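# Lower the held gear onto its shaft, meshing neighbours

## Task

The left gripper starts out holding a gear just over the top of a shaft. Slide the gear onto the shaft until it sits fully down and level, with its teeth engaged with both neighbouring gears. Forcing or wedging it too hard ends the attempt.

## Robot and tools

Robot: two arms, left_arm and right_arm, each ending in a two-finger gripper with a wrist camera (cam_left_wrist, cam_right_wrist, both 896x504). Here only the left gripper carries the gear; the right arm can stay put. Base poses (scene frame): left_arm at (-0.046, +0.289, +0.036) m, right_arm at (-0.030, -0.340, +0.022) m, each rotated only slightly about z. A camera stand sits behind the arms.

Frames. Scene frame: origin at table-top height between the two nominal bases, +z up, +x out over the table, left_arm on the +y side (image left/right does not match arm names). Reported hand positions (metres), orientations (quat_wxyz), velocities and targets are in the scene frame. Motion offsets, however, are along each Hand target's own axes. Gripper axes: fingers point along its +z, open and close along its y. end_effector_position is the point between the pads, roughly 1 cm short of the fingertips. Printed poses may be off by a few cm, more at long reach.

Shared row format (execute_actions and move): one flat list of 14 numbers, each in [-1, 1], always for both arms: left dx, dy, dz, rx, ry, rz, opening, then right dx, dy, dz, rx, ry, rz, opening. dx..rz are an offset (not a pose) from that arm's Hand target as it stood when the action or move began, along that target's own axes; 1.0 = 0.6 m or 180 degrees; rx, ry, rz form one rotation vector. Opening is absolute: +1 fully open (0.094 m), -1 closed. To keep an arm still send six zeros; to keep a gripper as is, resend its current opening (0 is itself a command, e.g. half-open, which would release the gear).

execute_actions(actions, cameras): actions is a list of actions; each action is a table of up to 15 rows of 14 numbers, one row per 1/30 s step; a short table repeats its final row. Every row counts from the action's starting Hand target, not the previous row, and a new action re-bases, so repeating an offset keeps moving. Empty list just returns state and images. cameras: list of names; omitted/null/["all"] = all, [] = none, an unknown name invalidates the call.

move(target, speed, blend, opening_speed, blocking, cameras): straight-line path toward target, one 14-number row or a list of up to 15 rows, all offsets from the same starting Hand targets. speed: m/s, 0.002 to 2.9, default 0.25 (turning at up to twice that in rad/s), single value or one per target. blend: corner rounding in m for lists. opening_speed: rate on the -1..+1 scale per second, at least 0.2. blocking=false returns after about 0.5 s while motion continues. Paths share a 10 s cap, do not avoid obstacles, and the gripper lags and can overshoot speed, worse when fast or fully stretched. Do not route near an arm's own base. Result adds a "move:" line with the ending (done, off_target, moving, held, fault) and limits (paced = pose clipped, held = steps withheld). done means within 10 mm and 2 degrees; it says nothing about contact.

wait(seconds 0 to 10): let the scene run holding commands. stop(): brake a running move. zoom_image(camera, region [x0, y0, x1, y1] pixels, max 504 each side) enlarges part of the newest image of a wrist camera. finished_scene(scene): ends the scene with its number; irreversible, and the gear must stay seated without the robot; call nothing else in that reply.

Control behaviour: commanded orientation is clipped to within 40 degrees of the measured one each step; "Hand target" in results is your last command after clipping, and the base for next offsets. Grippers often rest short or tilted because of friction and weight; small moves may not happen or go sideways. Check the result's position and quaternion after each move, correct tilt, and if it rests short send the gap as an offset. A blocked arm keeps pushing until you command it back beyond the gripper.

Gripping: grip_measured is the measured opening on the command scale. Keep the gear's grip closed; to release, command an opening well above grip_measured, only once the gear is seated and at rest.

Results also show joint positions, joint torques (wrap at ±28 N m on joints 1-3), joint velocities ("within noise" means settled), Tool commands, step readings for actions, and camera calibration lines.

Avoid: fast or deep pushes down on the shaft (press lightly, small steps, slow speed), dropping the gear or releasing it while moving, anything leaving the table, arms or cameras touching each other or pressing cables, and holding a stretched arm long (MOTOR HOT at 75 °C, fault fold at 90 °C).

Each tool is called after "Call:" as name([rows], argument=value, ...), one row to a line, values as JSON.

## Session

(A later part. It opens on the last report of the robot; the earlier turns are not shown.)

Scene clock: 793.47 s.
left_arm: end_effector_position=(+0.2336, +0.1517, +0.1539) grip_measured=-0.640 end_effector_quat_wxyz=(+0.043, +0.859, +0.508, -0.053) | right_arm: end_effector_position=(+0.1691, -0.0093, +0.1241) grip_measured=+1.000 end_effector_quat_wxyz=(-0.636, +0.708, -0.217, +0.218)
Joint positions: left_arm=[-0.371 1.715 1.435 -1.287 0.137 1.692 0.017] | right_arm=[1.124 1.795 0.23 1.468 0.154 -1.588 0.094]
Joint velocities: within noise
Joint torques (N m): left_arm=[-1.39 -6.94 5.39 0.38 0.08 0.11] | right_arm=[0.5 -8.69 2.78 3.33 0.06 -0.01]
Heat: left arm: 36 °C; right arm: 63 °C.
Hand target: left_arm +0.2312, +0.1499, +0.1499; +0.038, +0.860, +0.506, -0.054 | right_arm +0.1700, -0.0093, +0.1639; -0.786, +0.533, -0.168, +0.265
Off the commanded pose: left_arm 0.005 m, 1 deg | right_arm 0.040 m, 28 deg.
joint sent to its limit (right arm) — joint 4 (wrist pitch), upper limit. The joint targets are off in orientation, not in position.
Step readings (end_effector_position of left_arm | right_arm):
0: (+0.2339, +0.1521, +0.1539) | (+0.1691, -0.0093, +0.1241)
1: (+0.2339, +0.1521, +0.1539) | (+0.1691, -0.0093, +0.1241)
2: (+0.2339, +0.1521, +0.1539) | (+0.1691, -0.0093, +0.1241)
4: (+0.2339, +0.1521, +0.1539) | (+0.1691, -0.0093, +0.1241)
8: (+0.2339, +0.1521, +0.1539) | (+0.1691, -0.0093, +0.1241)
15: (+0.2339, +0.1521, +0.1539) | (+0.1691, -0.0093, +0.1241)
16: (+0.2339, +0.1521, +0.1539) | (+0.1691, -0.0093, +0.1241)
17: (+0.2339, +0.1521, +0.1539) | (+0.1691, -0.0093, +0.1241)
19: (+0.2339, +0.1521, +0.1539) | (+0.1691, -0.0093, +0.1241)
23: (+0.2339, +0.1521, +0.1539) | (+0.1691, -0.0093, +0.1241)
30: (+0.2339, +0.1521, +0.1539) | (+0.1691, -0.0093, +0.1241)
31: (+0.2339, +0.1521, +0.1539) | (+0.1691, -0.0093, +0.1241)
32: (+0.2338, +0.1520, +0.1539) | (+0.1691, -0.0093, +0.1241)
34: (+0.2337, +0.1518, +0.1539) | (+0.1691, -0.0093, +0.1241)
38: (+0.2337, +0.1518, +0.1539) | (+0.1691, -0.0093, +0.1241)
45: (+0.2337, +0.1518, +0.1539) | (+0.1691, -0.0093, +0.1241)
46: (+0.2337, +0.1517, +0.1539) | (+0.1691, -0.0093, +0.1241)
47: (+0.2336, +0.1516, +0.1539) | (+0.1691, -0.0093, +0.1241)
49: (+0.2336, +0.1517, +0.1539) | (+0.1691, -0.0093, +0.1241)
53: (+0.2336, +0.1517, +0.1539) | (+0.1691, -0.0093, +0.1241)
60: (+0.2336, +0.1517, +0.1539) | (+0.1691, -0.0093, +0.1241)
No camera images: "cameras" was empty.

Look at E and A here.

Call:
move(target=[0,0,0,0,0,0,-0.9,0,0,0,0,0,0,1], cameras=["cam_left_wrist","cam_right_wrist"])

Call:
zoom_image(camera="cam_right_wrist", region=[505, 60, 585, 170])

Call:
move(target=[0,0,0,0,0,0,-0.9,0.1423,0.0855,0.0032,-0.143,-0.148,0.559,1], speed=0.5, cameras=["cam_right_wrist"])

Call:
zoom_image(camera="cam_right_wrist", region=[340, 50, 480, 190])

Scene clock: 802.83 s.
left_arm: end_effector_position=(+0.2336, +0.1517, +0.1539) grip_measured=-0.640 end_effector_quat_wxyz=(+0.043, +0.859, +0.508, -0.053) | right_arm: end_effector_position=(+0.1691, -0.0093, +0.1241) grip_measured=+1.000 end_effector_quat_wxyz=(-0.636, +0.708, -0.217, +0.218)
Joint positions: left_arm=[-0.371 1.715 1.435 -1.287 0.137 1.692 0.017] | right_arm=[1.124 1.795 0.23 1.468 0.154 -1.588 0.094]
Joint velocities: within noise
Joint torques (N m): left_arm=[-1.29 -6.86 5.39 0.39 0.07 0.11] | right_arm=[0.55 -8.79 2.67 3.34 0.08 -0.04]
Heat: left arm: 36 °C; right arm: 63 °C.
Hand target: left_arm +0.2312, +0.1499, +0.1499; +0.038, +0.860, +0.506, -0.054 | right_arm +0.1700, -0.0093, +0.1639; -0.786, +0.533, -0.168, +0.265
Off the commanded pose: left_arm 0.005 m, 1 deg | right_arm 0.040 m, 28 deg.
joint sent to its limit (right arm) — joint 4 (wrist pitch), upper limit. The joint targets are off in orientation, not in position.
move: off_target (right_arm)
camera_calibration:
cam_left_wrist: T_world_to_cam=[[-0.861976, 0.506116, -0.0290471, 0.132995], [0.473876, 0.824775, 0.308525, -0.246503], [0.180107, 0.252176, -0.950773, 0.152846], [0, 0, 0, 1]] pos_world=[0.203921, 0.0974546, 0.225237]
cam_right_wrist: T_world_to_cam=[[0.0336631, 0.102681, 0.994145, -0.126546], [0.500967, -0.862457, 0.0721164, -0.0613614], [0.864812, 0.495606, -0.0804728, -0.0408291], [0, 0, 0, 1]] pos_world=[0.0703094, -0.0196925, 0.126944]

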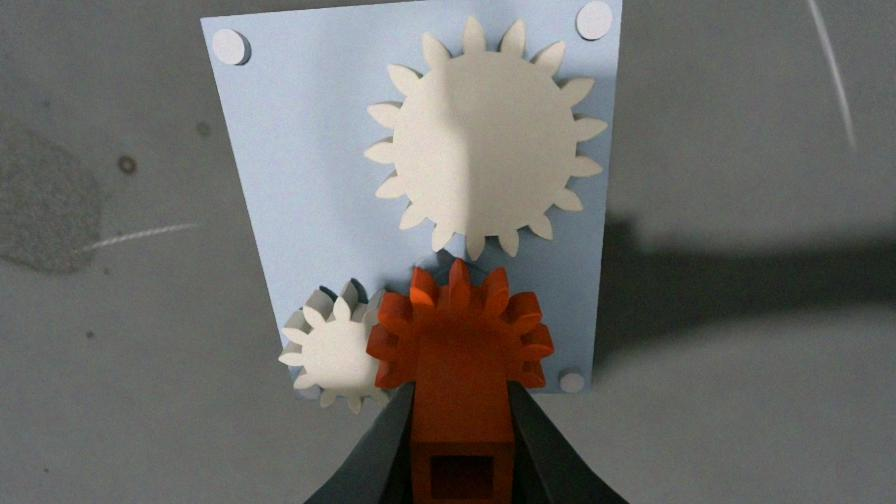

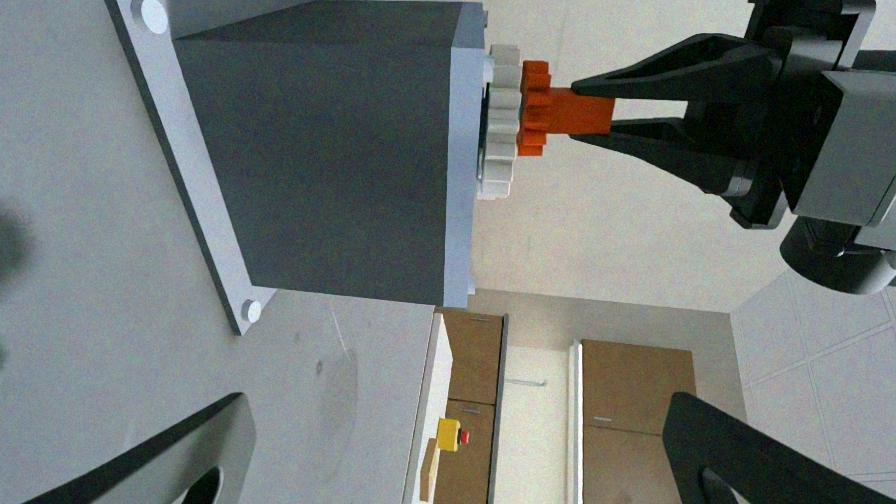

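Scaled by 4.582 from the camera's 896x504 image, which has a finer 1280x720 frame.

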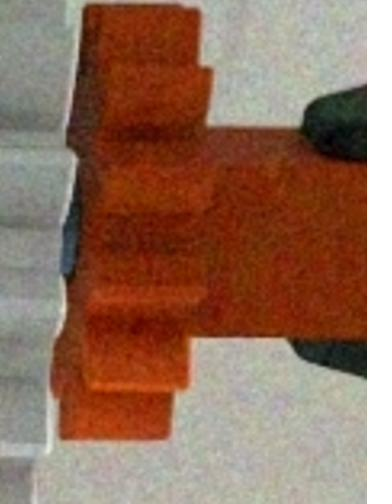

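Scene clock: 805.67 s.
left_arm: end_effector_position=(+0.2336, +0.1517, +0.1539) grip_measured=-0.640 end_effector_quat_wxyz=(+0.043, +0.859, +0.508, -0.053) | right_arm: end_effector_position=(+0.2506, -0.0440, +0.1046) grip_measured=+1.000 end_effector_quat_wxyz=(+0.473, -0.490, +0.522, +0.514)
Joint positions: left_arm=[-0.371 1.715 1.435 -1.287 0.137 1.692 0.017] | right_arm=[0.434 2.149 0.616 1.467 -1.172 0.014 0.094]
Joint velocities: within noise
Joint torques (N m): left_arm=[-1.26 -6.89 5.44 0.37 0.07 0.11] | right_arm=[-0.1 -7.61 3.47 2.95 -0.26 0.05]
Heat: left arm: 36 °C; right arm: 63 °C.
Hand target: left_arm +0.2312, +0.1499, +0.1499; +0.038, +0.860, +0.506, -0.054 | right_arm +0.2518, -0.0438, +0.1185; +0.597, -0.394, +0.397, +0.575
Off the commanded pose: left_arm 0.005 m, 1 deg | right_arm 0.014 m, 24 deg.
joint sent to its limit (right arm) — joint 4 (wrist pitch), upper limit. The joint targets are off in orientation, not in position.
move: off_target (right_arm)
camera_calibration:
cam_right_wrist: T_world_to_cam=[[0.997212, 0.0143408, -0.0732331, -0.240122], [-0.059848, -0.432506, -0.899643, 0.13044], [-0.0445754, 0.901517, -0.430441, 0.18663], [0, 0, 0, 1]] pos_world=[0.255578, -0.10839, 0.180098]
Images, in order (width x height): cam_right_wrist 896x504.

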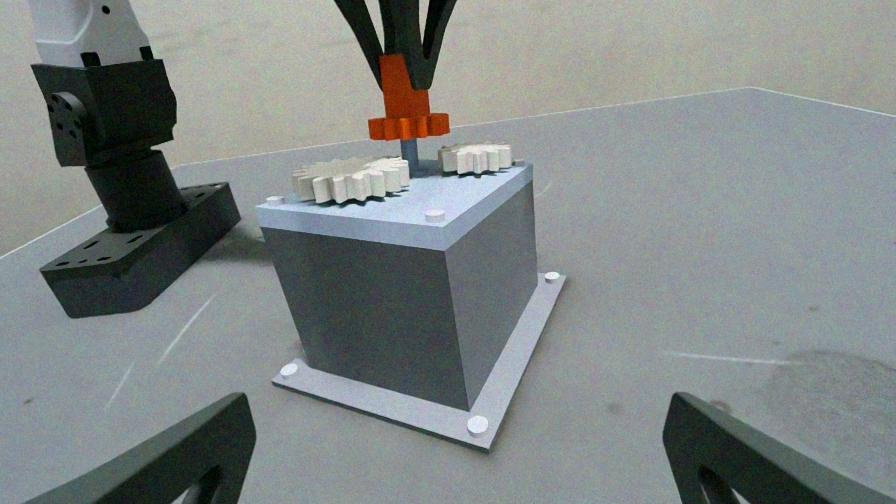

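Scaled by 3.600 from the camera's 896x504 image, which has a finer 1280x720 frame.

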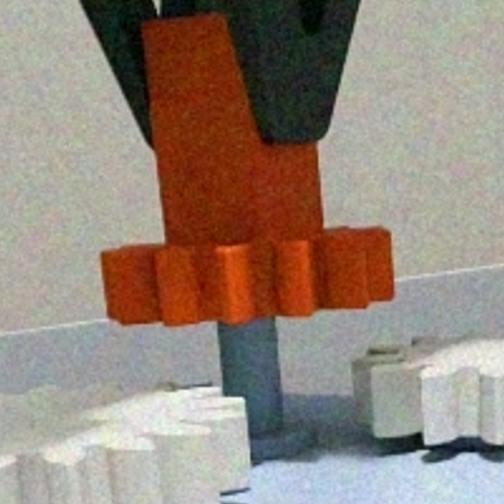

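Call:
execute_actions([
  [[0.003,0,0.003,0,0,0,-0.9,0,0,0,0,0,0,1]],
  [[0,0,0,0.01,0,0,-0.9,0,0,0,0,0,0,1]],
  [[0,0,0,-0.005,0.01,0,-0.9,0,0,0,0,0,0,1]],
  [[0,0,0,-0.01,0,0,-0.9,0,0,0,0,0,0,1]],
  [[0,0,0,0,-0.02,0,-0.9,0,0,0,0,0,0,1]],
  [[0,0,0,0.01,0,0,-0.9,0,0,0,0,0,0,1]],
  [[0,0,0,-0.005,0.01,0,-0.9,0,0,0,0,0,0,1]],
], cameras=[])

Scene clock: 837.80 s.
left_arm: end_effector_position=(+0.2323, +0.1508, +0.1467) grip_measured=-0.640 end_effector_quat_wxyz=(+0.038, +0.860, +0.506, -0.062) | right_arm: end_effector_position=(+0.2506, -0.0440, +0.1046) grip_measured=+1.000 end_effector_quat_wxyz=(+0.472, -0.489, +0.523, +0.514)
Joint positions: left_arm=[-0.371 1.731 1.424 -1.279 0.144 1.698 0.017] | right_arm=[0.434 2.149 0.616 1.467 -1.172 0.015 0.094]
Joint velocities: within noise
Joint torques (N m): left_arm=[-0.9 -8.2 5.79 0.31 0.01 0.14] | right_arm=[-0.08 -7.54 3.55 2.94 -0.24 0.08]
Heat: left arm: 35 °C; right arm: 60 °C.
Hand target: left_arm +0.2319, +0.1512, +0.1479; +0.038, +0.860, +0.505, -0.054 | right_arm +0.2518, -0.0438, +0.1185; +0.597, -0.394, +0.397, +0.575
Off the commanded pose: left_arm 0.001 m, 1 deg | right_arm 0.014 m, 24 deg.
joint sent to its limit (right arm) — joint 4 (wrist pitch), upper limit. The joint targets are off in orientation, not in position.
Step readings (end_effector_position of left_arm | right_arm):
0: (+0.2336, +0.1517, +0.1539) | (+0.2506, -0.0440, +0.1046)
1: (+0.2336, +0.1517, +0.1539) | (+0.2506, -0.0440, +0.1046)
2: (+0.2336, +0.1517, +0.1539) | (+0.2506, -0.0440, +0.1046)
4: (+0.2336, +0.1517, +0.1539) | (+0.2506, -0.0440, +0.1046)
8: (+0.2336, +0.1517, +0.1539) | (+0.2506, -0.0440, +0.1046)
15: (+0.2336, +0.1517, +0.1539) | (+0.2506, -0.0440, +0.1046)
16: (+0.2337, +0.1516, +0.1542) | (+0.2506, -0.0440, +0.1046)
17: (+0.2339, +0.1516, +0.1542) | (+0.2506, -0.0440, +0.1046)
19: (+0.2339, +0.1516, +0.1541) | (+0.2506, -0.0440, +0.1046)
23: (+0.2340, +0.1516, +0.1541) | (+0.2506, -0.0440, +0.1046)
30: (+0.2339, +0.1516, +0.1541) | (+0.2506, -0.0440, +0.1046)
31: (+0.2339, +0.1517, +0.1541) | (+0.2506, -0.0440, +0.1046)
32: (+0.2337, +0.1514, +0.1540) | (+0.2506, -0.0440, +0.1046)
34: (+0.2336, +0.1511, +0.1541) | (+0.2506, -0.0440, +0.1046)
38: (+0.2336, +0.1509, +0.1541) | (+0.2506, -0.0440, +0.1046)
45: (+0.2336, +0.1509, +0.1541) | (+0.2506, -0.0440, +0.1046)
46: (+0.2335, +0.1510, +0.1543) | (+0.2506, -0.0440, +0.1046)
47: (+0.2333, +0.1510, +0.1544) | (+0.2506, -0.0440, +0.1046)
49: (+0.2331, +0.1511, +0.1543) | (+0.2506, -0.0440, +0.1046)
53: (+0.2331, +0.1511, +0.1542) | (+0.2506, -0.0440, +0.1046)
60: (+0.2332, +0.1511, +0.1543) | (+0.2506, -0.0440, +0.1046)
61: (+0.2336, +0.1519, +0.1544) | (+0.2506, -0.0440, +0.1046)
62: (+0.2340, +0.1527, +0.1545) | (+0.2506, -0.0440, +0.1046)
64: (+0.2336, +0.1524, +0.1543) | (+0.2506, -0.0440, +0.1046)
68: (+0.2334, +0.1521, +0.1542) | (+0.2506, -0.0440, +0.1046)
75: (+0.2334, +0.1521, +0.1542) | (+0.2506, -0.0440, +0.1046)
76: (+0.2334, +0.1520, +0.1539) | (+0.2506, -0.0440, +0.1046)
77: (+0.2331, +0.1517, +0.1532) | (+0.2506, -0.0440, +0.1046)
79: (+0.2328, +0.1516, +0.1496) | (+0.2506, -0.0440, +0.1046)
83: (+0.2328, +0.1516, +0.1469) | (+0.2506, -0.0440, +0.1046)
90: (+0.2327, +0.1515, +0.1469) | (+0.2506, -0.0440, +0.1046)
91: (+0.2326, +0.1512, +0.1469) | (+0.2506, -0.0440, +0.1046)
92: (+0.2322, +0.1505, +0.1469) | (+0.2506, -0.0440, +0.1046)
94: (+0.2322, +0.1505, +0.1468) | (+0.2506, -0.0440, +0.1046)
98: (+0.2324, +0.1508, +0.1467) | (+0.2506, -0.0440, +0.1046)
105: (+0.2323, +0.1508, +0.1467) | (+0.2506, -0.0440, +0.1046)
No camera images: "cameras" was empty.

Call:
move(target=[0,0,0.002,0,0,0,-0.9,-0.0565,-0.105,0.141,-0.165,-0.0045,0.0664,1], speed=0.4)

Call:
zoom_image(camera="cam_left_wrist", region=[380, 220, 540, 380])

Call:
zoom_image(camera="cam_right_wrist", region=[350, 300, 530, 440])

Scene clock: 846.53 s.
left_arm: end_effector_position=(+0.2324, +0.1508, +0.1467) grip_measured=-0.640 end_effector_quat_wxyz=(+0.038, +0.860, +0.506, -0.061) | right_arm: end_effector_position=(+0.3213, +0.0195, +0.1794) grip_measured=+1.000 end_effector_quat_wxyz=(-0.380, +0.536, -0.434, -0.616)
Joint positions: left_arm=[-0.371 1.731 1.424 -1.279 0.144 1.697 0.017] | right_arm=[0.472 2.369 1.335 1.465 -1.452 0.556 0.094]
Joint velocities: within noise
Joint torques (N m): left_arm=[-0.83 -8.24 5.39 0.35 0.03 0.12] | right_arm=[0.76 -10.59 6.06 2.51 -0.03 0.07]
Heat: left arm: 35 °C; right arm: 59 °C.
Hand target: left_arm +0.2318, +0.1510, +0.1467; +0.038, +0.860, +0.505, -0.054 | right_arm +0.3157, +0.0201, +0.1825; -0.417, +0.486, -0.271, -0.719
Off the commanded pose: left_arm 0.001 m, 1 deg | right_arm 0.006 m, 23 deg.
joint sent to its limit (right arm) — joint 4 (wrist pitch), upper limit. The joint targets are off in orientation, not in position.
move: off_target (right_arm)
camera_calibration:
cam_left_wrist: T_world_to_cam=[[-0.859488, 0.511008, -0.0123067, 0.128422], [0.484348, 0.82187, 0.299895, -0.243739], [0.163363, 0.251795, -0.953893, 0.150699], [0, 0, 0, 1]] pos_world=[0.203813, 0.0967518, 0.218427]
cam_right_wrist: T_world_to_cam=[[0.931598, 0.341157, -0.125446, -0.28191], [0.0147371, -0.380282, -0.924753, 0.208917], [-0.363191, 0.85965, -0.359298, 0.25526], [0, 0, 0, 1]] pos_world=[0.352256, -0.043811, 0.249547]

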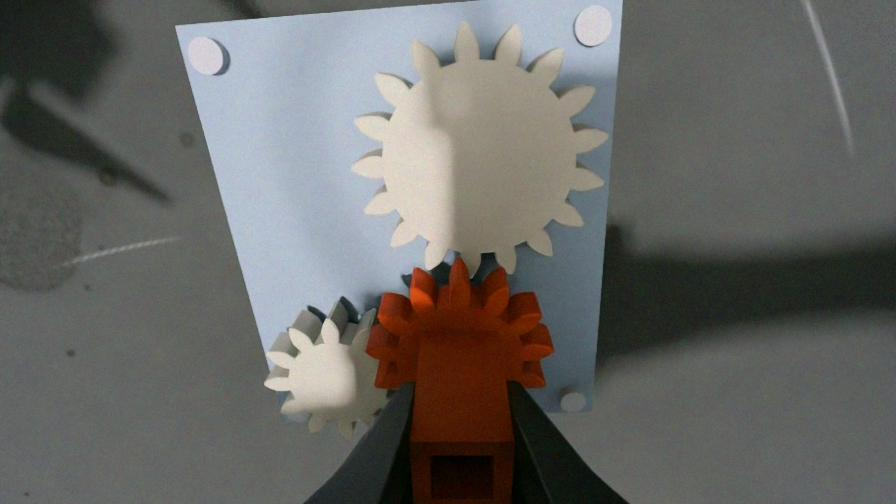

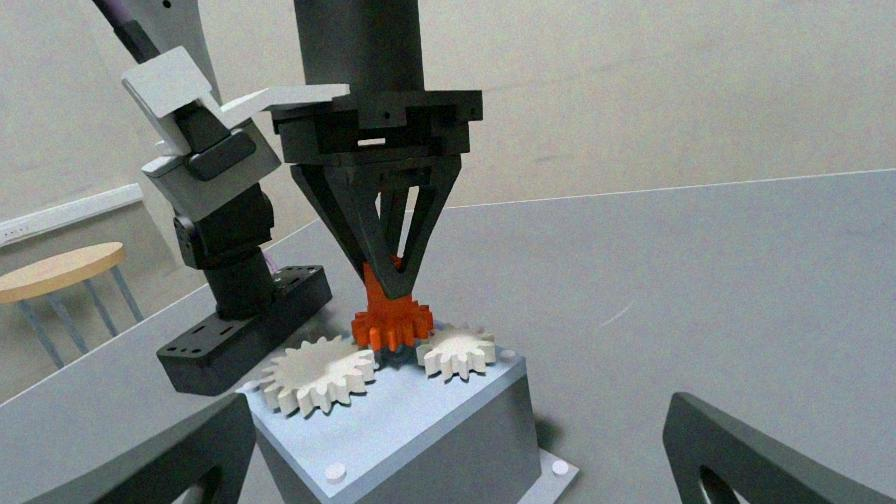

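Scaled by 3.150 from the camera's 896x504 image, which has a finer 1280x720 frame.

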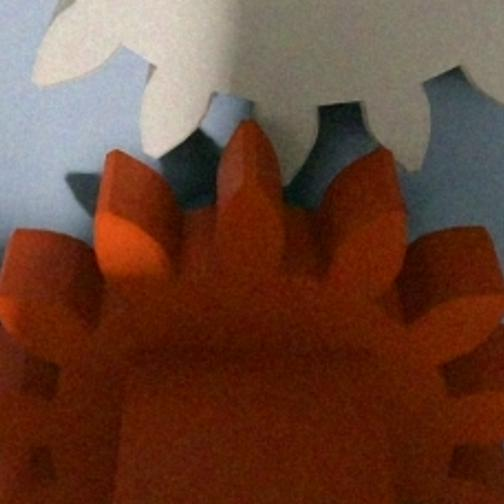

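Scaled by 2.800 from the camera's 896x504 image, which has a finer 1280x720 frame.

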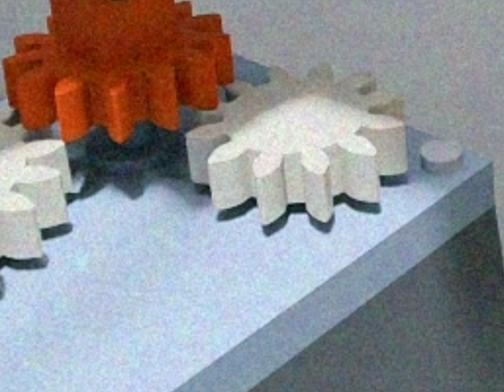

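Call:
zoom_image(camera="cam_right_wrist", region=[400, 295, 480, 375])

Scaled by 6.300 from the camera's 896x504 image, which has a finer 1280x720 frame.

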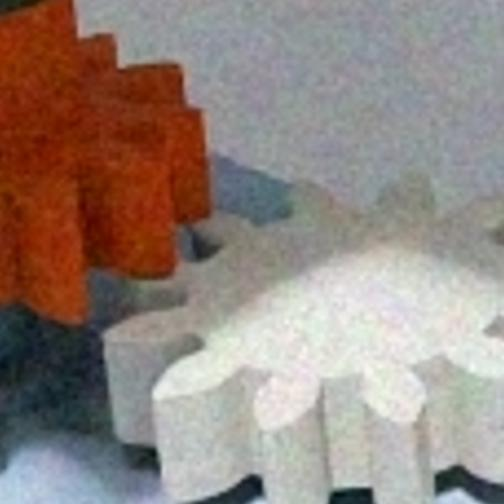

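Call:
execute_actions([
  [[0,0,-0.012,0,0,0,-0.9,0,0,0,0,0,0,1]],
  [[0,0,0,0,0,-0.028,-0.9,0,0,0,0,0,0,1]],
], cameras=["cam_left_wrist"])

Call:
zoom_image(camera="cam_left_wrist", region=[380, 220, 540, 380])

Scene clock: 866.00 s.
left_arm: end_effector_position=(+0.2327, +0.1513, +0.1467) grip_measured=-0.640 end_effector_quat_wxyz=(+0.035, +0.838, +0.540, -0.061) | right_arm: end_effector_position=(+0.3213, +0.0195, +0.1794) grip_measured=+1.000 end_effector_quat_wxyz=(-0.380, +0.536, -0.434, -0.617)
Joint positions: left_arm=[-0.371 1.731 1.425 -1.279 0.14 1.616 0.017] | right_arm=[0.472 2.369 1.335 1.465 -1.452 0.557 0.094]
Joint velocities: within noise
Joint torques (N m): left_arm=[-0.68 -8.28 7.8 0.04 0.06 0.1] | right_arm=[0.76 -10.55 5.97 2.5 -0.02 0.06]
Heat: left arm: 35 °C; right arm: 56 °C.
Hand target: left_arm +0.2322, +0.1519, +0.1538; +0.035, +0.837, +0.543, -0.056 | right_arm +0.3157, +0.0201, +0.1825; -0.417, +0.486, -0.271, -0.719
Off the commanded pose: left_arm 0.007 m, 1 deg | right_arm 0.006 m, 23 deg.
joint sent to its limit (right arm) — joint 4 (wrist pitch), upper limit. The joint targets are off in orientation, not in position.
Step readings (end_effector_position of left_arm | right_arm):
0: (+0.2325, +0.1509, +0.1466) | (+0.3213, +0.0195, +0.1794)
1: (+0.2325, +0.1509, +0.1466) | (+0.3213, +0.0195, +0.1794)
2: (+0.2325, +0.1509, +0.1466) | (+0.3213, +0.0195, +0.1794)
4: (+0.2325, +0.1509, +0.1466) | (+0.3213, +0.0195, +0.1794)
8: (+0.2325, +0.1509, +0.1466) | (+0.3213, +0.0195, +0.1794)
15: (+0.2325, +0.1509, +0.1466) | (+0.3213, +0.0195, +0.1794)
16: (+0.2325, +0.1509, +0.1466) | (+0.3213, +0.0195, +0.1794)
17: (+0.2326, +0.1509, +0.1467) | (+0.3213, +0.0195, +0.1794)
19: (+0.2326, +0.1511, +0.1467) | (+0.3213, +0.0195, +0.1794)
23: (+0.2327, +0.1512, +0.1467) | (+0.3213, +0.0195, +0.1794)
30: (+0.2327, +0.1513, +0.1467) | (+0.3213, +0.0195, +0.1794)
camera_calibration:
cam_left_wrist: T_world_to_cam=[[-0.89764, 0.440729, -0.000789683, 0.146336], [0.419773, 0.855502, 0.303161, -0.234826], [0.134287, 0.271798, -0.952939, 0.15417], [0, 0, 0, 1]] pos_world=[0.209228, 0.0944967, 0.218221]
Images, in order (width x height): cam_left_wrist 896x504.

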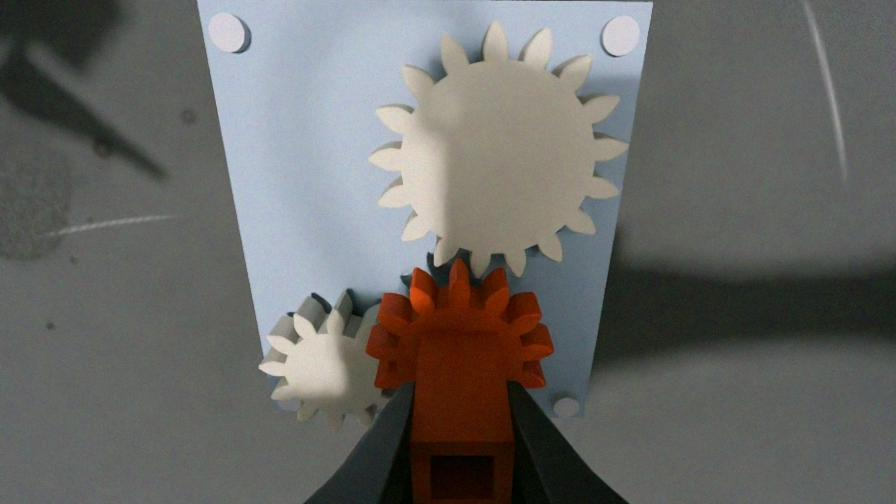

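Scaled by 3.150 from the camera's 896x504 image, which has a finer 1280x720 frame.

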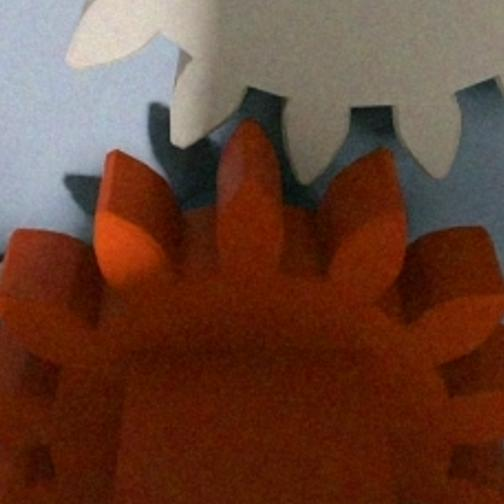

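Call:
move(target=[0,0,0.004,0,0,0,-0.9,0,0,0,0,0,0,1], speed=0.05, cameras=["cam_right_wrist"])

Call:
zoom_image(camera="cam_right_wrist", region=[400, 295, 480, 375])

Scene clock: 873.33 s.
left_arm: end_effector_position=(+0.2329, +0.1514, +0.1466) grip_measured=-0.640 end_effector_quat_wxyz=(+0.035, +0.838, +0.541, -0.061) | right_arm: end_effector_position=(+0.3214, +0.0195, +0.1792) grip_measured=+1.000 end_effector_quat_wxyz=(-0.379, +0.535, -0.434, -0.617)
Joint positions: left_arm=[-0.371 1.731 1.425 -1.279 0.14 1.615 0.017] | right_arm=[0.472 2.369 1.335 1.463 -1.452 0.557 0.094]
Joint velocities: within noise
Joint torques (N m): left_arm=[-0.7 -8.25 6.95 0.18 0.06 0.09] | right_arm=[0.72 -10.59 6.05 2.52 -0.01 0.08]
Heat: left arm: 36 °C; right arm: 56 °C.
Hand target: left_arm +0.2321, +0.1516, +0.1514; +0.035, +0.837, +0.543, -0.056 | right_arm +0.3157, +0.0201, +0.1826; -0.417, +0.486, -0.271, -0.719
Off the commanded pose: left_arm 0.005 m, 1 deg | right_arm 0.007 m, 23 deg.
joint sent to its limit (right arm) — joint 4 (wrist pitch), upper limit. The joint targets are off in orientation, not in position.
move: off_target (right_arm)
camera_calibration:
cam_right_wrist: T_world_to_cam=[[0.931282, 0.341051, -0.128054, -0.28142], [0.0125193, -0.381262, -0.924382, 0.209547], [-0.364083, 0.859258, -0.359332, 0.255431], [0, 0, 0, 1]] pos_world=[0.352457, -0.0436105, 0.249449]
Images, in order (width x height): cam_right_wrist 896x504.

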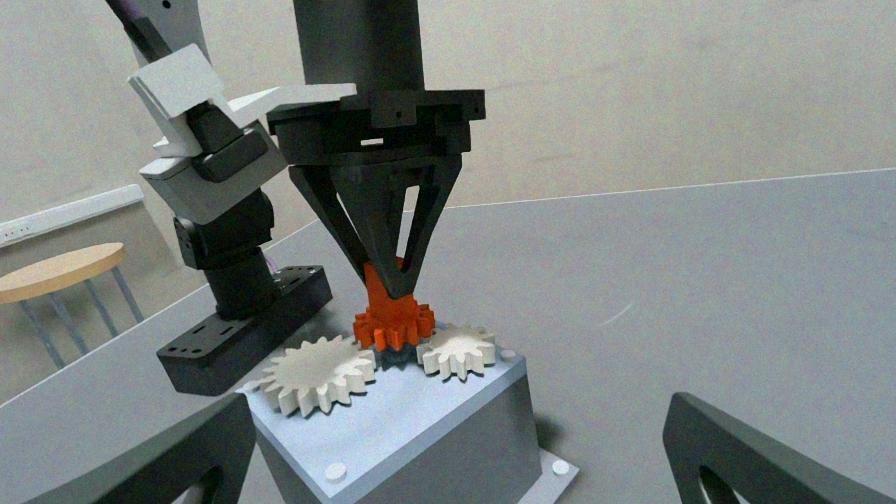

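Scaled by 6.300 from the camera's 896x504 image, which has a finer 1280x720 frame.

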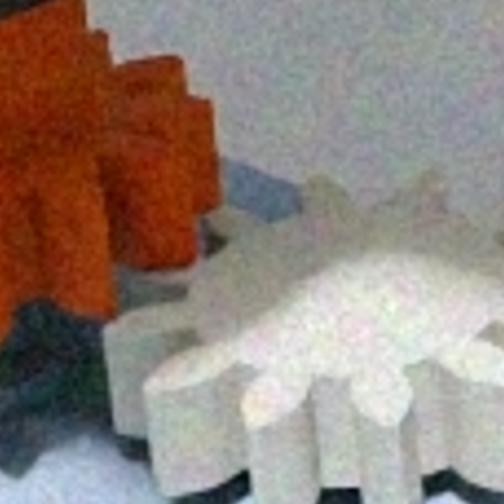

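Call:
move(target=[0.003,0.0015,-0.017,0.0097,-0.0225,0.028,-0.9,0,0,0,0,0,0,1], speed=0.05, cameras=["cam_right_wrist"])

Call:
zoom_image(camera="cam_right_wrist", region=[400, 295, 480, 375])

Scene clock: 889.40 s.
left_arm: end_effector_position=(+0.2317, +0.1558, +0.1569) grip_measured=-0.640 end_effector_quat_wxyz=(+0.038, +0.857, +0.506, -0.087) | right_arm: end_effector_position=(+0.3214, +0.0195, +0.1792) grip_measured=+1.000 end_effector_quat_wxyz=(-0.379, +0.535, -0.435, -0.617)
Joint positions: left_arm=[-0.335 1.752 1.484 -1.356 0.182 1.735 0.017] | right_arm=[0.472 2.369 1.335 1.463 -1.452 0.557 0.094]
Joint velocities: within noise
Joint torques (N m): left_arm=[0.25 -6.69 8.66 0.01 0.37 0.28] | right_arm=[0.7 -10.56 6.11 2.52 0.01 0.08]
Heat: left arm: 36 °C; right arm: 54 °C.
Hand target: left_arm +0.2343, +0.1541, +0.1614; +0.044, +0.858, +0.503, -0.092 | right_arm +0.3157, +0.0201, +0.1826; -0.417, +0.486, -0.270, -0.719
Off the commanded pose: left_arm 0.005 m, 1 deg | right_arm 0.007 m, 23 deg.
joint sent to its limit (right arm) — joint 4 (wrist pitch), upper limit. The joint targets are off in orientation, not in position.
move: off_target (right_arm)
camera_calibration:
cam_right_wrist: T_world_to_cam=[[0.931237, 0.341015, -0.12848, -0.281393], [0.012122, -0.381357, -0.924348, 0.209673], [-0.364213, 0.85923, -0.359268, 0.255496], [0, 0, 0, 1]] pos_world=[0.352557, -0.0436105, 0.249449]
Images, in order (width x height): cam_right_wrist 896x504.

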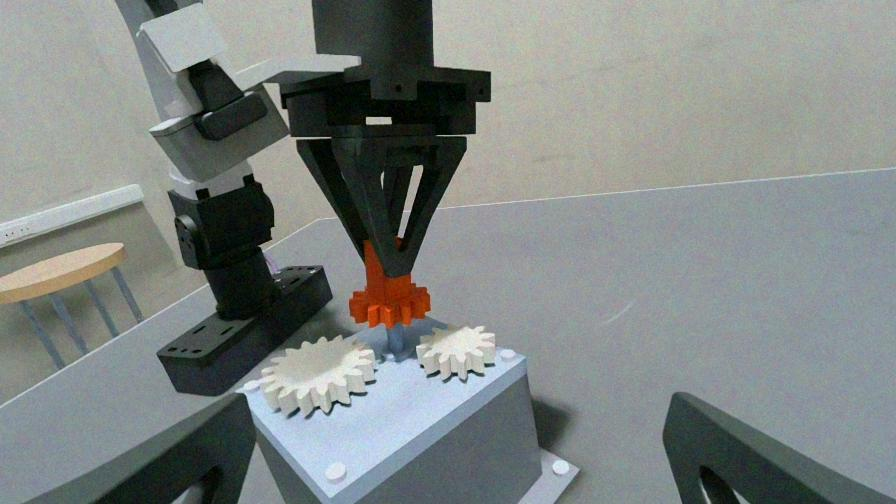

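Scaled by 6.300 from the camera's 896x504 image, which has a finer 1280x720 frame.

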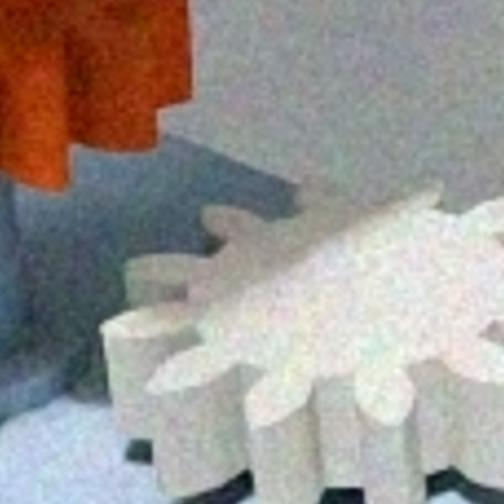

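Call:
move(target=[-0.003,-0.0015,0,-0.0097,0.0225,-0.007,-0.9,0.0565,0.105,-0.141,0.165,0.0045,-0.0664,1], speed=0.1)

Scene clock: 902.13 s.
left_arm: end_effector_position=(+0.2310, +0.1550, +0.1555) grip_measured=-0.640 end_effector_quat_wxyz=(+0.025, +0.854, +0.516, -0.067) | right_arm: end_effector_position=(+0.2894, -0.0653, +0.0863) grip_measured=+1.000 end_effector_quat_wxyz=(+0.449, -0.472, +0.533, +0.539)
Joint positions: left_arm=[-0.364 1.744 1.474 -1.344 0.137 1.684 0.017] | right_arm=[0.327 2.287 0.769 1.464 -1.301 0.099 0.094]
Joint velocities: within noise
Joint torques (N m): left_arm=[-0.84 -9.77 5.78 0.38 0.09 0.12] | right_arm=[-0.46 -14.74 2.19 2.89 0.04 -0.23]
Heat: left arm: 38 °C; right arm: 53 °C.
Hand target: left_arm +0.2326, +0.1531, +0.1617; +0.038, +0.855, +0.515, -0.054 | right_arm +0.2954, -0.0675, +0.1180; +0.597, -0.394, +0.397, +0.575
Off the commanded pose: left_arm 0.007 m, 2 deg | right_arm 0.032 m, 25 deg.
joint sent to its limit (right arm) — joint 4 (wrist pitch), upper limit. The joint targets are off in orientation, not in position.
move: off_target (right_arm)
camera_calibration:
cam_left_wrist: T_world_to_cam=[[-0.869809, 0.493068, 0.0177971, 0.12564], [0.474697, 0.826478, 0.302648, -0.248155], [0.134517, 0.271694, -0.952936, 0.16186], [0, 0, 0, 1]] pos_world=[0.205309, 0.0991691, 0.22711]
cam_right_wrist: T_world_to_cam=[[0.988149, 0.0350349, -0.149444, -0.269179], [-0.12053, -0.425745, -0.89678, 0.124831], [-0.0950434, 0.904165, -0.416477, 0.213334], [0, 0, 0, 1]] pos_world=[0.301311, -0.130312, 0.160568]

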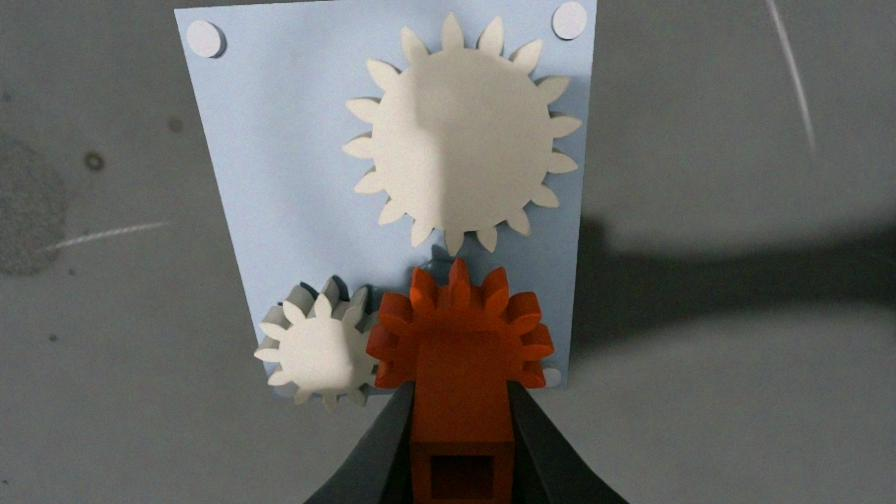

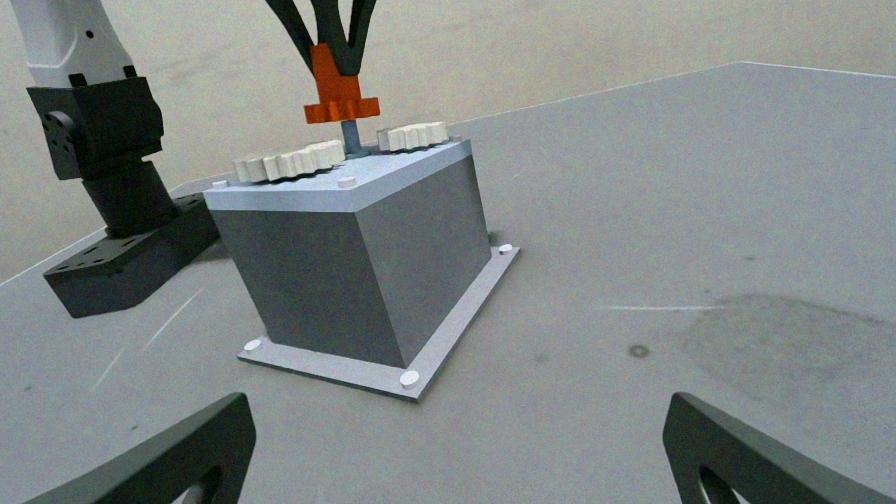

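Call:
move(target=[0,0,0,0,0,0,-0.9,0.0127,0.0742,0.035,0,0,0,1], speed=0.4, cameras=["cam_right_wrist"])

Call:
zoom_image(camera="cam_right_wrist", region=[340, 50, 480, 190])

Call:
move(target=[0,0,0,0,0,0,-0.9,-0.0518,0.1365,0.079,0.143,0.148,-0.559,1], speed=0.5, cameras=["cam_right_wrist"])

Call:
zoom_image(camera="cam_right_wrist", region=[505, 60, 585, 170])

Scene clock: 919.00 s.
left_arm: end_effector_position=(+0.2312, +0.1550, +0.1555) grip_measured=-0.640 end_effector_quat_wxyz=(+0.025, +0.854, +0.516, -0.067) | right_arm: end_effector_position=(+0.2483, -0.0460, +0.0882) grip_measured=+1.000 end_effector_quat_wxyz=(-0.443, +0.486, -0.531, -0.535)
Joint positions: left_arm=[-0.364 1.744 1.474 -1.343 0.137 1.684 0.017] | right_arm=[0.423 2.209 0.639 1.464 -1.222 0.039 0.094]
Joint velocities: within noise
Joint torques (N m): left_arm=[-0.84 -9.74 5.74 0.38 0.11 0.11] | right_arm=[0.61 -13.14 1.94 2.92 0.05 -0.18]
Heat: left arm: 37 °C; right arm: 55 °C.
Hand target: left_arm +0.2326, +0.1530, +0.1617; +0.038, +0.855, +0.515, -0.054 | right_arm +0.2515, -0.0441, +0.1181; +0.597, -0.394, +0.397, +0.575
Off the commanded pose: left_arm 0.007 m, 2 deg | right_arm 0.030 m, 26 deg.
joint sent to its limit (right arm) — joint 4 (wrist pitch), upper limit. The joint targets are off in orientation, not in position.
move: off_target (right_arm)
camera_calibration:
cam_right_wrist: T_world_to_cam=[[0.989187, 0.0506732, -0.137629, -0.229589], [-0.100794, -0.44679, -0.888943, 0.123207], [-0.106537, 0.893202, -0.436852, 0.196933], [0, 0, 0, 1]] pos_world=[0.260505, -0.109219, 0.163957]
Images, in order (width x height): cam_right_wrist 896x504.

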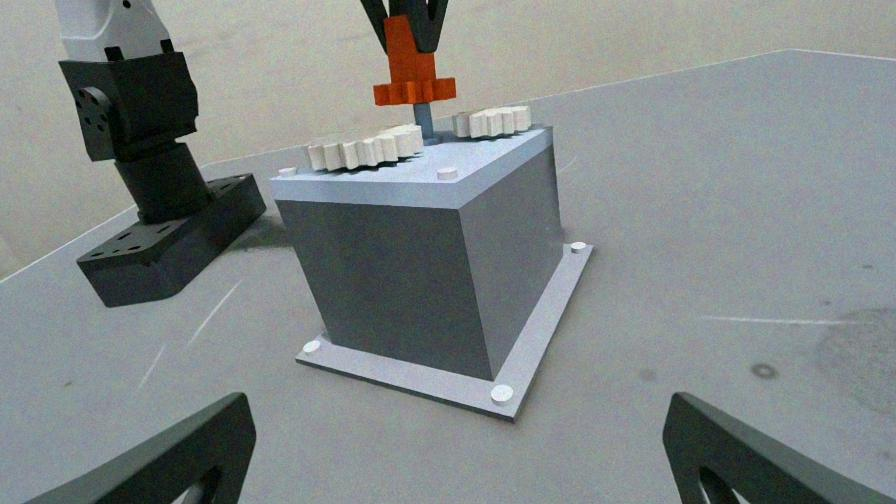

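Scaled by 3.600 from the camera's 896x504 image, which has a finer 1280x720 frame.

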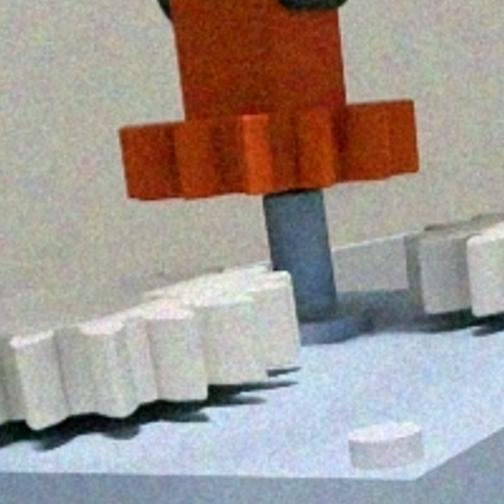

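Scene clock: 921.83 s.
left_arm: end_effector_position=(+0.2312, +0.1550, +0.1555) grip_measured=-0.640 end_effector_quat_wxyz=(+0.025, +0.854, +0.516, -0.067) | right_arm: end_effector_position=(+0.1690, -0.0097, +0.1238) grip_measured=+1.000 end_effector_quat_wxyz=(-0.636, +0.708, -0.218, +0.217)
Joint positions: left_arm=[-0.364 1.744 1.474 -1.343 0.137 1.683 0.017] | right_arm=[1.124 1.794 0.228 1.468 0.153 -1.586 0.094]
Joint velocities: within noise
Joint torques (N m): left_arm=[-0.83 -9.7 5.72 0.35 0.11 0.12] | right_arm=[0.55 -8.8 2.85 3.33 0.06 -0.08]
Heat: left arm: 38 °C; right arm: 55 °C.
Hand target: left_arm +0.2326, +0.1531, +0.1617; +0.038, +0.855, +0.515, -0.054 | right_arm +0.1698, -0.0095, +0.1635; -0.786, +0.533, -0.168, +0.265
Off the commanded pose: left_arm 0.007 m, 2 deg | right_arm 0.040 m, 28 deg.
joint sent to its limit (right arm) — joint 4 (wrist pitch), upper limit. The joint targets are off in orientation, not in position.
move: off_target (right_arm)
camera_calibration:
cam_right_wrist: T_world_to_cam=[[0.0354497, 0.10278, 0.994072, -0.126517], [0.500999, -0.862505, 0.0713105, -0.0615493], [0.864722, 0.495501, -0.0820681, -0.0403443], [0, 0, 0, 1]] pos_world=[0.0702077, -0.0200926, 0.126845]
Images, in order (width x height): cam_right_wrist 896x504.

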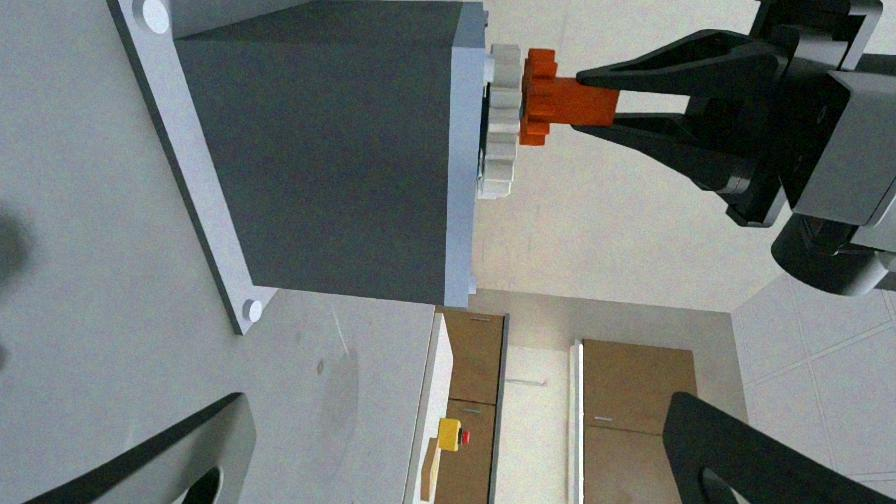

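Scaled by 4.582 from the camera's 896x504 image, which has a finer 1280x720 frame.

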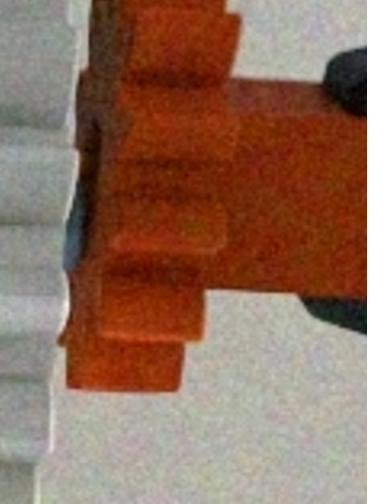

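Call:
move([
  [0.0052,-0.008,-0.0155,0,0,0,-0.9,0,0,0,0,0,0,1],
  [-0.0025,0.016,0.0015,0,0,0,-0.9,0,0,0,0,0,0,1],
], speed=0.12, cameras=["cam_right_wrist"])

Call:
zoom_image(camera="cam_right_wrist", region=[505, 60, 585, 170])

Call:
move(target=[0,0,0,0,0,0,-0.9,0.1423,0.0855,0.0032,-0.143,-0.148,0.559,1], speed=0.5, cameras=["cam_right_wrist"])

Call:
zoom_image(camera="cam_right_wrist", region=[340, 50, 480, 190])

Scene clock: 949.30 s.
left_arm: end_effector_position=(+0.2316, +0.1518, +0.1569) grip_measured=-0.640 end_effector_quat_wxyz=(+0.027, +0.854, +0.515, -0.065) | right_arm: end_effector_position=(+0.1691, -0.0098, +0.1238) grip_measured=+1.000 end_effector_quat_wxyz=(-0.636, +0.708, -0.218, +0.218)
Joint positions: left_arm=[-0.374 1.745 1.481 -1.343 0.136 1.676 0.017] | right_arm=[1.124 1.794 0.228 1.468 0.154 -1.587 0.094]
Joint velocities: within noise
Joint torques (N m): left_arm=[-0.77 -6.83 8.68 0.35 0.1 0.14] | right_arm=[0.53 -8.77 2.74 3.36 0.08 -0.03]
Heat: left arm: 39 °C; right arm: 60 °C.
Hand target: left_arm +0.2403, +0.1472, +0.1611; +0.038, +0.855, +0.515, -0.054 | right_arm +0.1698, -0.0095, +0.1635; -0.786, +0.533, -0.168, +0.265
Off the commanded pose: left_arm 0.011 m, 2 deg | right_arm 0.040 m, 28 deg.
joint sent to its limit (right arm) — joint 4 (wrist pitch), upper limit. The joint targets are off in orientation, not in position.
move: off_target (left_arm, right_arm)
camera_calibration:
cam_right_wrist: T_world_to_cam=[[0.0345567, 0.10339, 0.99404, -0.126338], [0.500701, -0.862594, 0.072312, -0.0616509], [0.86493, 0.495219, -0.081576, -0.0404358], [0, 0, 0, 1]] pos_world=[0.0702086, -0.0200931, 0.126745]
Images, in order (width x height): cam_right_wrist 896x504.

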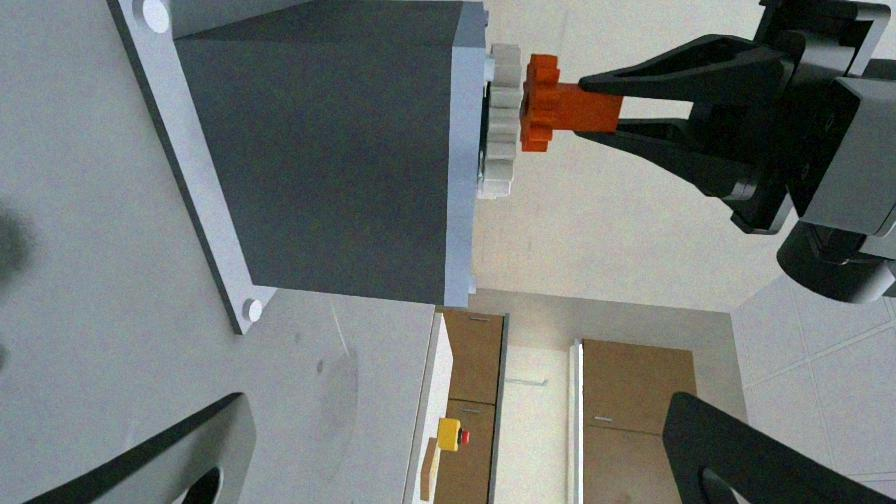

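Scaled by 4.582 from the camera's 896x504 image, which has a finer 1280x720 frame.

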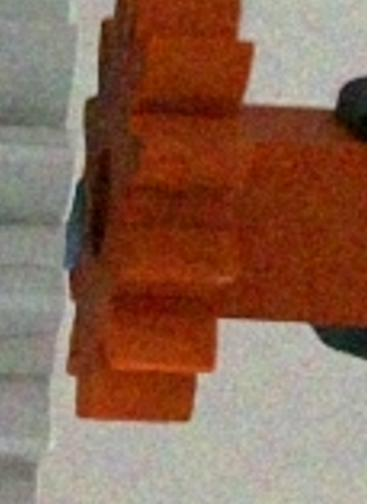

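Scene clock: 952.13 s.
left_arm: end_effector_position=(+0.2316, +0.1518, +0.1569) grip_measured=-0.640 end_effector_quat_wxyz=(+0.027, +0.854, +0.515, -0.065) | right_arm: end_effector_position=(+0.2505, -0.0442, +0.1045) grip_measured=+1.000 end_effector_quat_wxyz=(+0.473, -0.490, +0.522, +0.514)
Joint positions: left_arm=[-0.374 1.745 1.481 -1.343 0.136 1.675 0.017] | right_arm=[0.434 2.149 0.616 1.467 -1.173 0.013 0.094]
Joint velocities: within noise
Joint torques (N m): left_arm=[-0.75 -6.71 8.79 0.36 0.11 0.11] | right_arm=[-0.23 -7.69 3.45 2.92 -0.24 0.07]
Heat: left arm: 38 °C; right arm: 60 °C.
Hand target: left_arm +0.2403, +0.1472, +0.1611; +0.038, +0.855, +0.515, -0.054 | right_arm +0.2516, -0.0440, +0.1184; +0.597, -0.394, +0.397, +0.575
Off the commanded pose: left_arm 0.011 m, 2 deg | right_arm 0.014 m, 24 deg.
joint sent to its limit (right arm) — joint 4 (wrist pitch), upper limit. The joint targets are off in orientation, not in position.
move: off_target (left_arm, right_arm)
camera_calibration:
cam_right_wrist: T_world_to_cam=[[0.997242, 0.0146824, -0.0727482, -0.239984], [-0.0592579, -0.432617, -0.899628, 0.130086], [-0.0446807, 0.901458, -0.430554, 0.186799], [0, 0, 0, 1]] pos_world=[0.255378, -0.10859, 0.179998]
Images, in order (width x height): cam_right_wrist 896x504.

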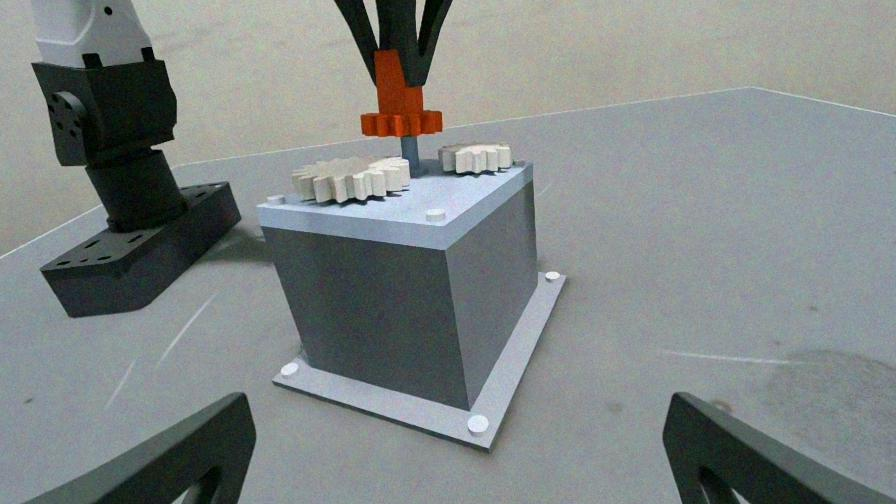

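Scaled by 3.600 from the camera's 896x504 image, which has a finer 1280x720 frame.

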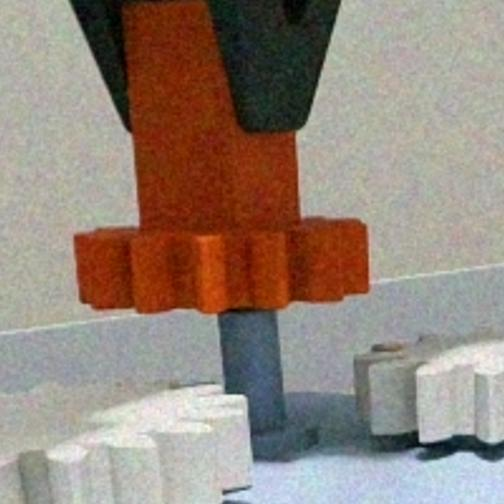

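Call:
move(target=[0.0075,0.0,0.0,-0.012,0.006,0,-0.9,0,0,0,0,0,0,1], speed=0.06, cameras=["cam_right_wrist"])

Call:
zoom_image(camera="cam_right_wrist", region=[340, 50, 480, 190])

Scene clock: 967.37 s.
left_arm: end_effector_position=(+0.2387, +0.1512, +0.1549) grip_measured=-0.640 end_effector_quat_wxyz=(+0.035, +0.855, +0.515, -0.051) | right_arm: end_effector_position=(+0.2504, -0.0442, +0.1042) grip_measured=+1.000 end_effector_quat_wxyz=(+0.472, -0.489, +0.523, +0.514)
Joint positions: left_arm=[-0.374 1.742 1.472 -1.306 0.124 1.675 0.017] | right_arm=[0.434 2.149 0.616 1.465 -1.173 0.014 0.094]
Joint velocities: within noise
Joint torques (N m): left_arm=[-0.25 -9.62 5.74 0.53 0.09 0.11] | right_arm=[-0.16 -7.57 3.45 2.94 -0.24 0.07]
Heat: left arm: 37 °C; right arm: 59 °C.
Hand target: left_arm +0.2425, +0.1511, +0.1606; +0.050, +0.854, +0.516, -0.036 | right_arm +0.2516, -0.0440, +0.1184; +0.597, -0.394, +0.397, +0.575
Off the commanded pose: left_arm 0.007 m, 2 deg | right_arm 0.014 m, 24 deg.
joint sent to its limit (right arm) — joint 4 (wrist pitch), upper limit. The joint targets are off in orientation, not in position.
move: off_target (right_arm)
camera_calibration:
cam_right_wrist: T_world_to_cam=[[0.997025, 0.0146622, -0.075665, -0.239622], [-0.0618643, -0.433277, -0.899135, 0.130426], [-0.0459672, 0.901142, -0.431081, 0.187112], [0, 0, 0, 1]] pos_world=[0.255579, -0.10859, 0.1798]
Images, in order (width x height): cam_right_wrist 896x504.

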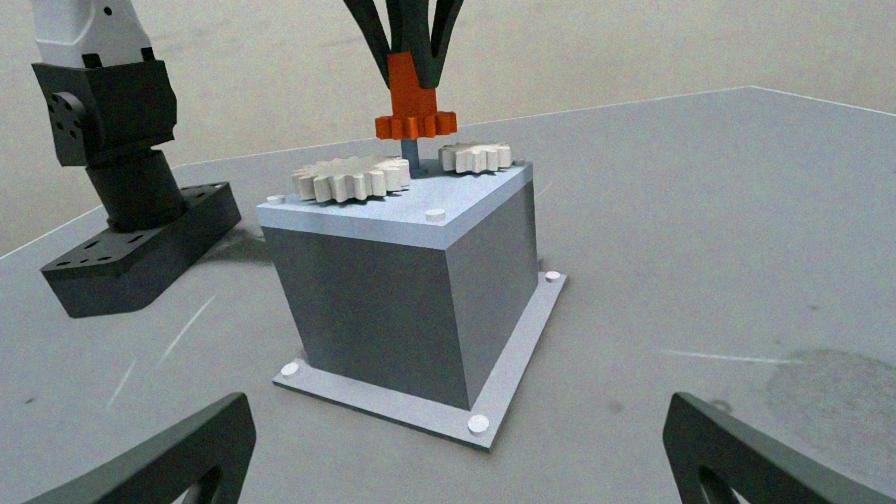

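Scaled by 3.600 from the camera's 896x504 image, which has a finer 1280x720 frame.

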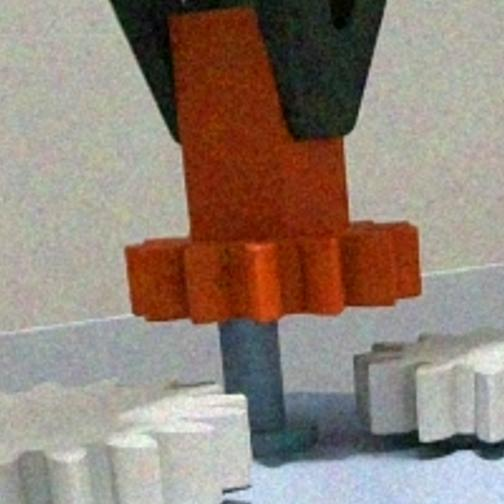

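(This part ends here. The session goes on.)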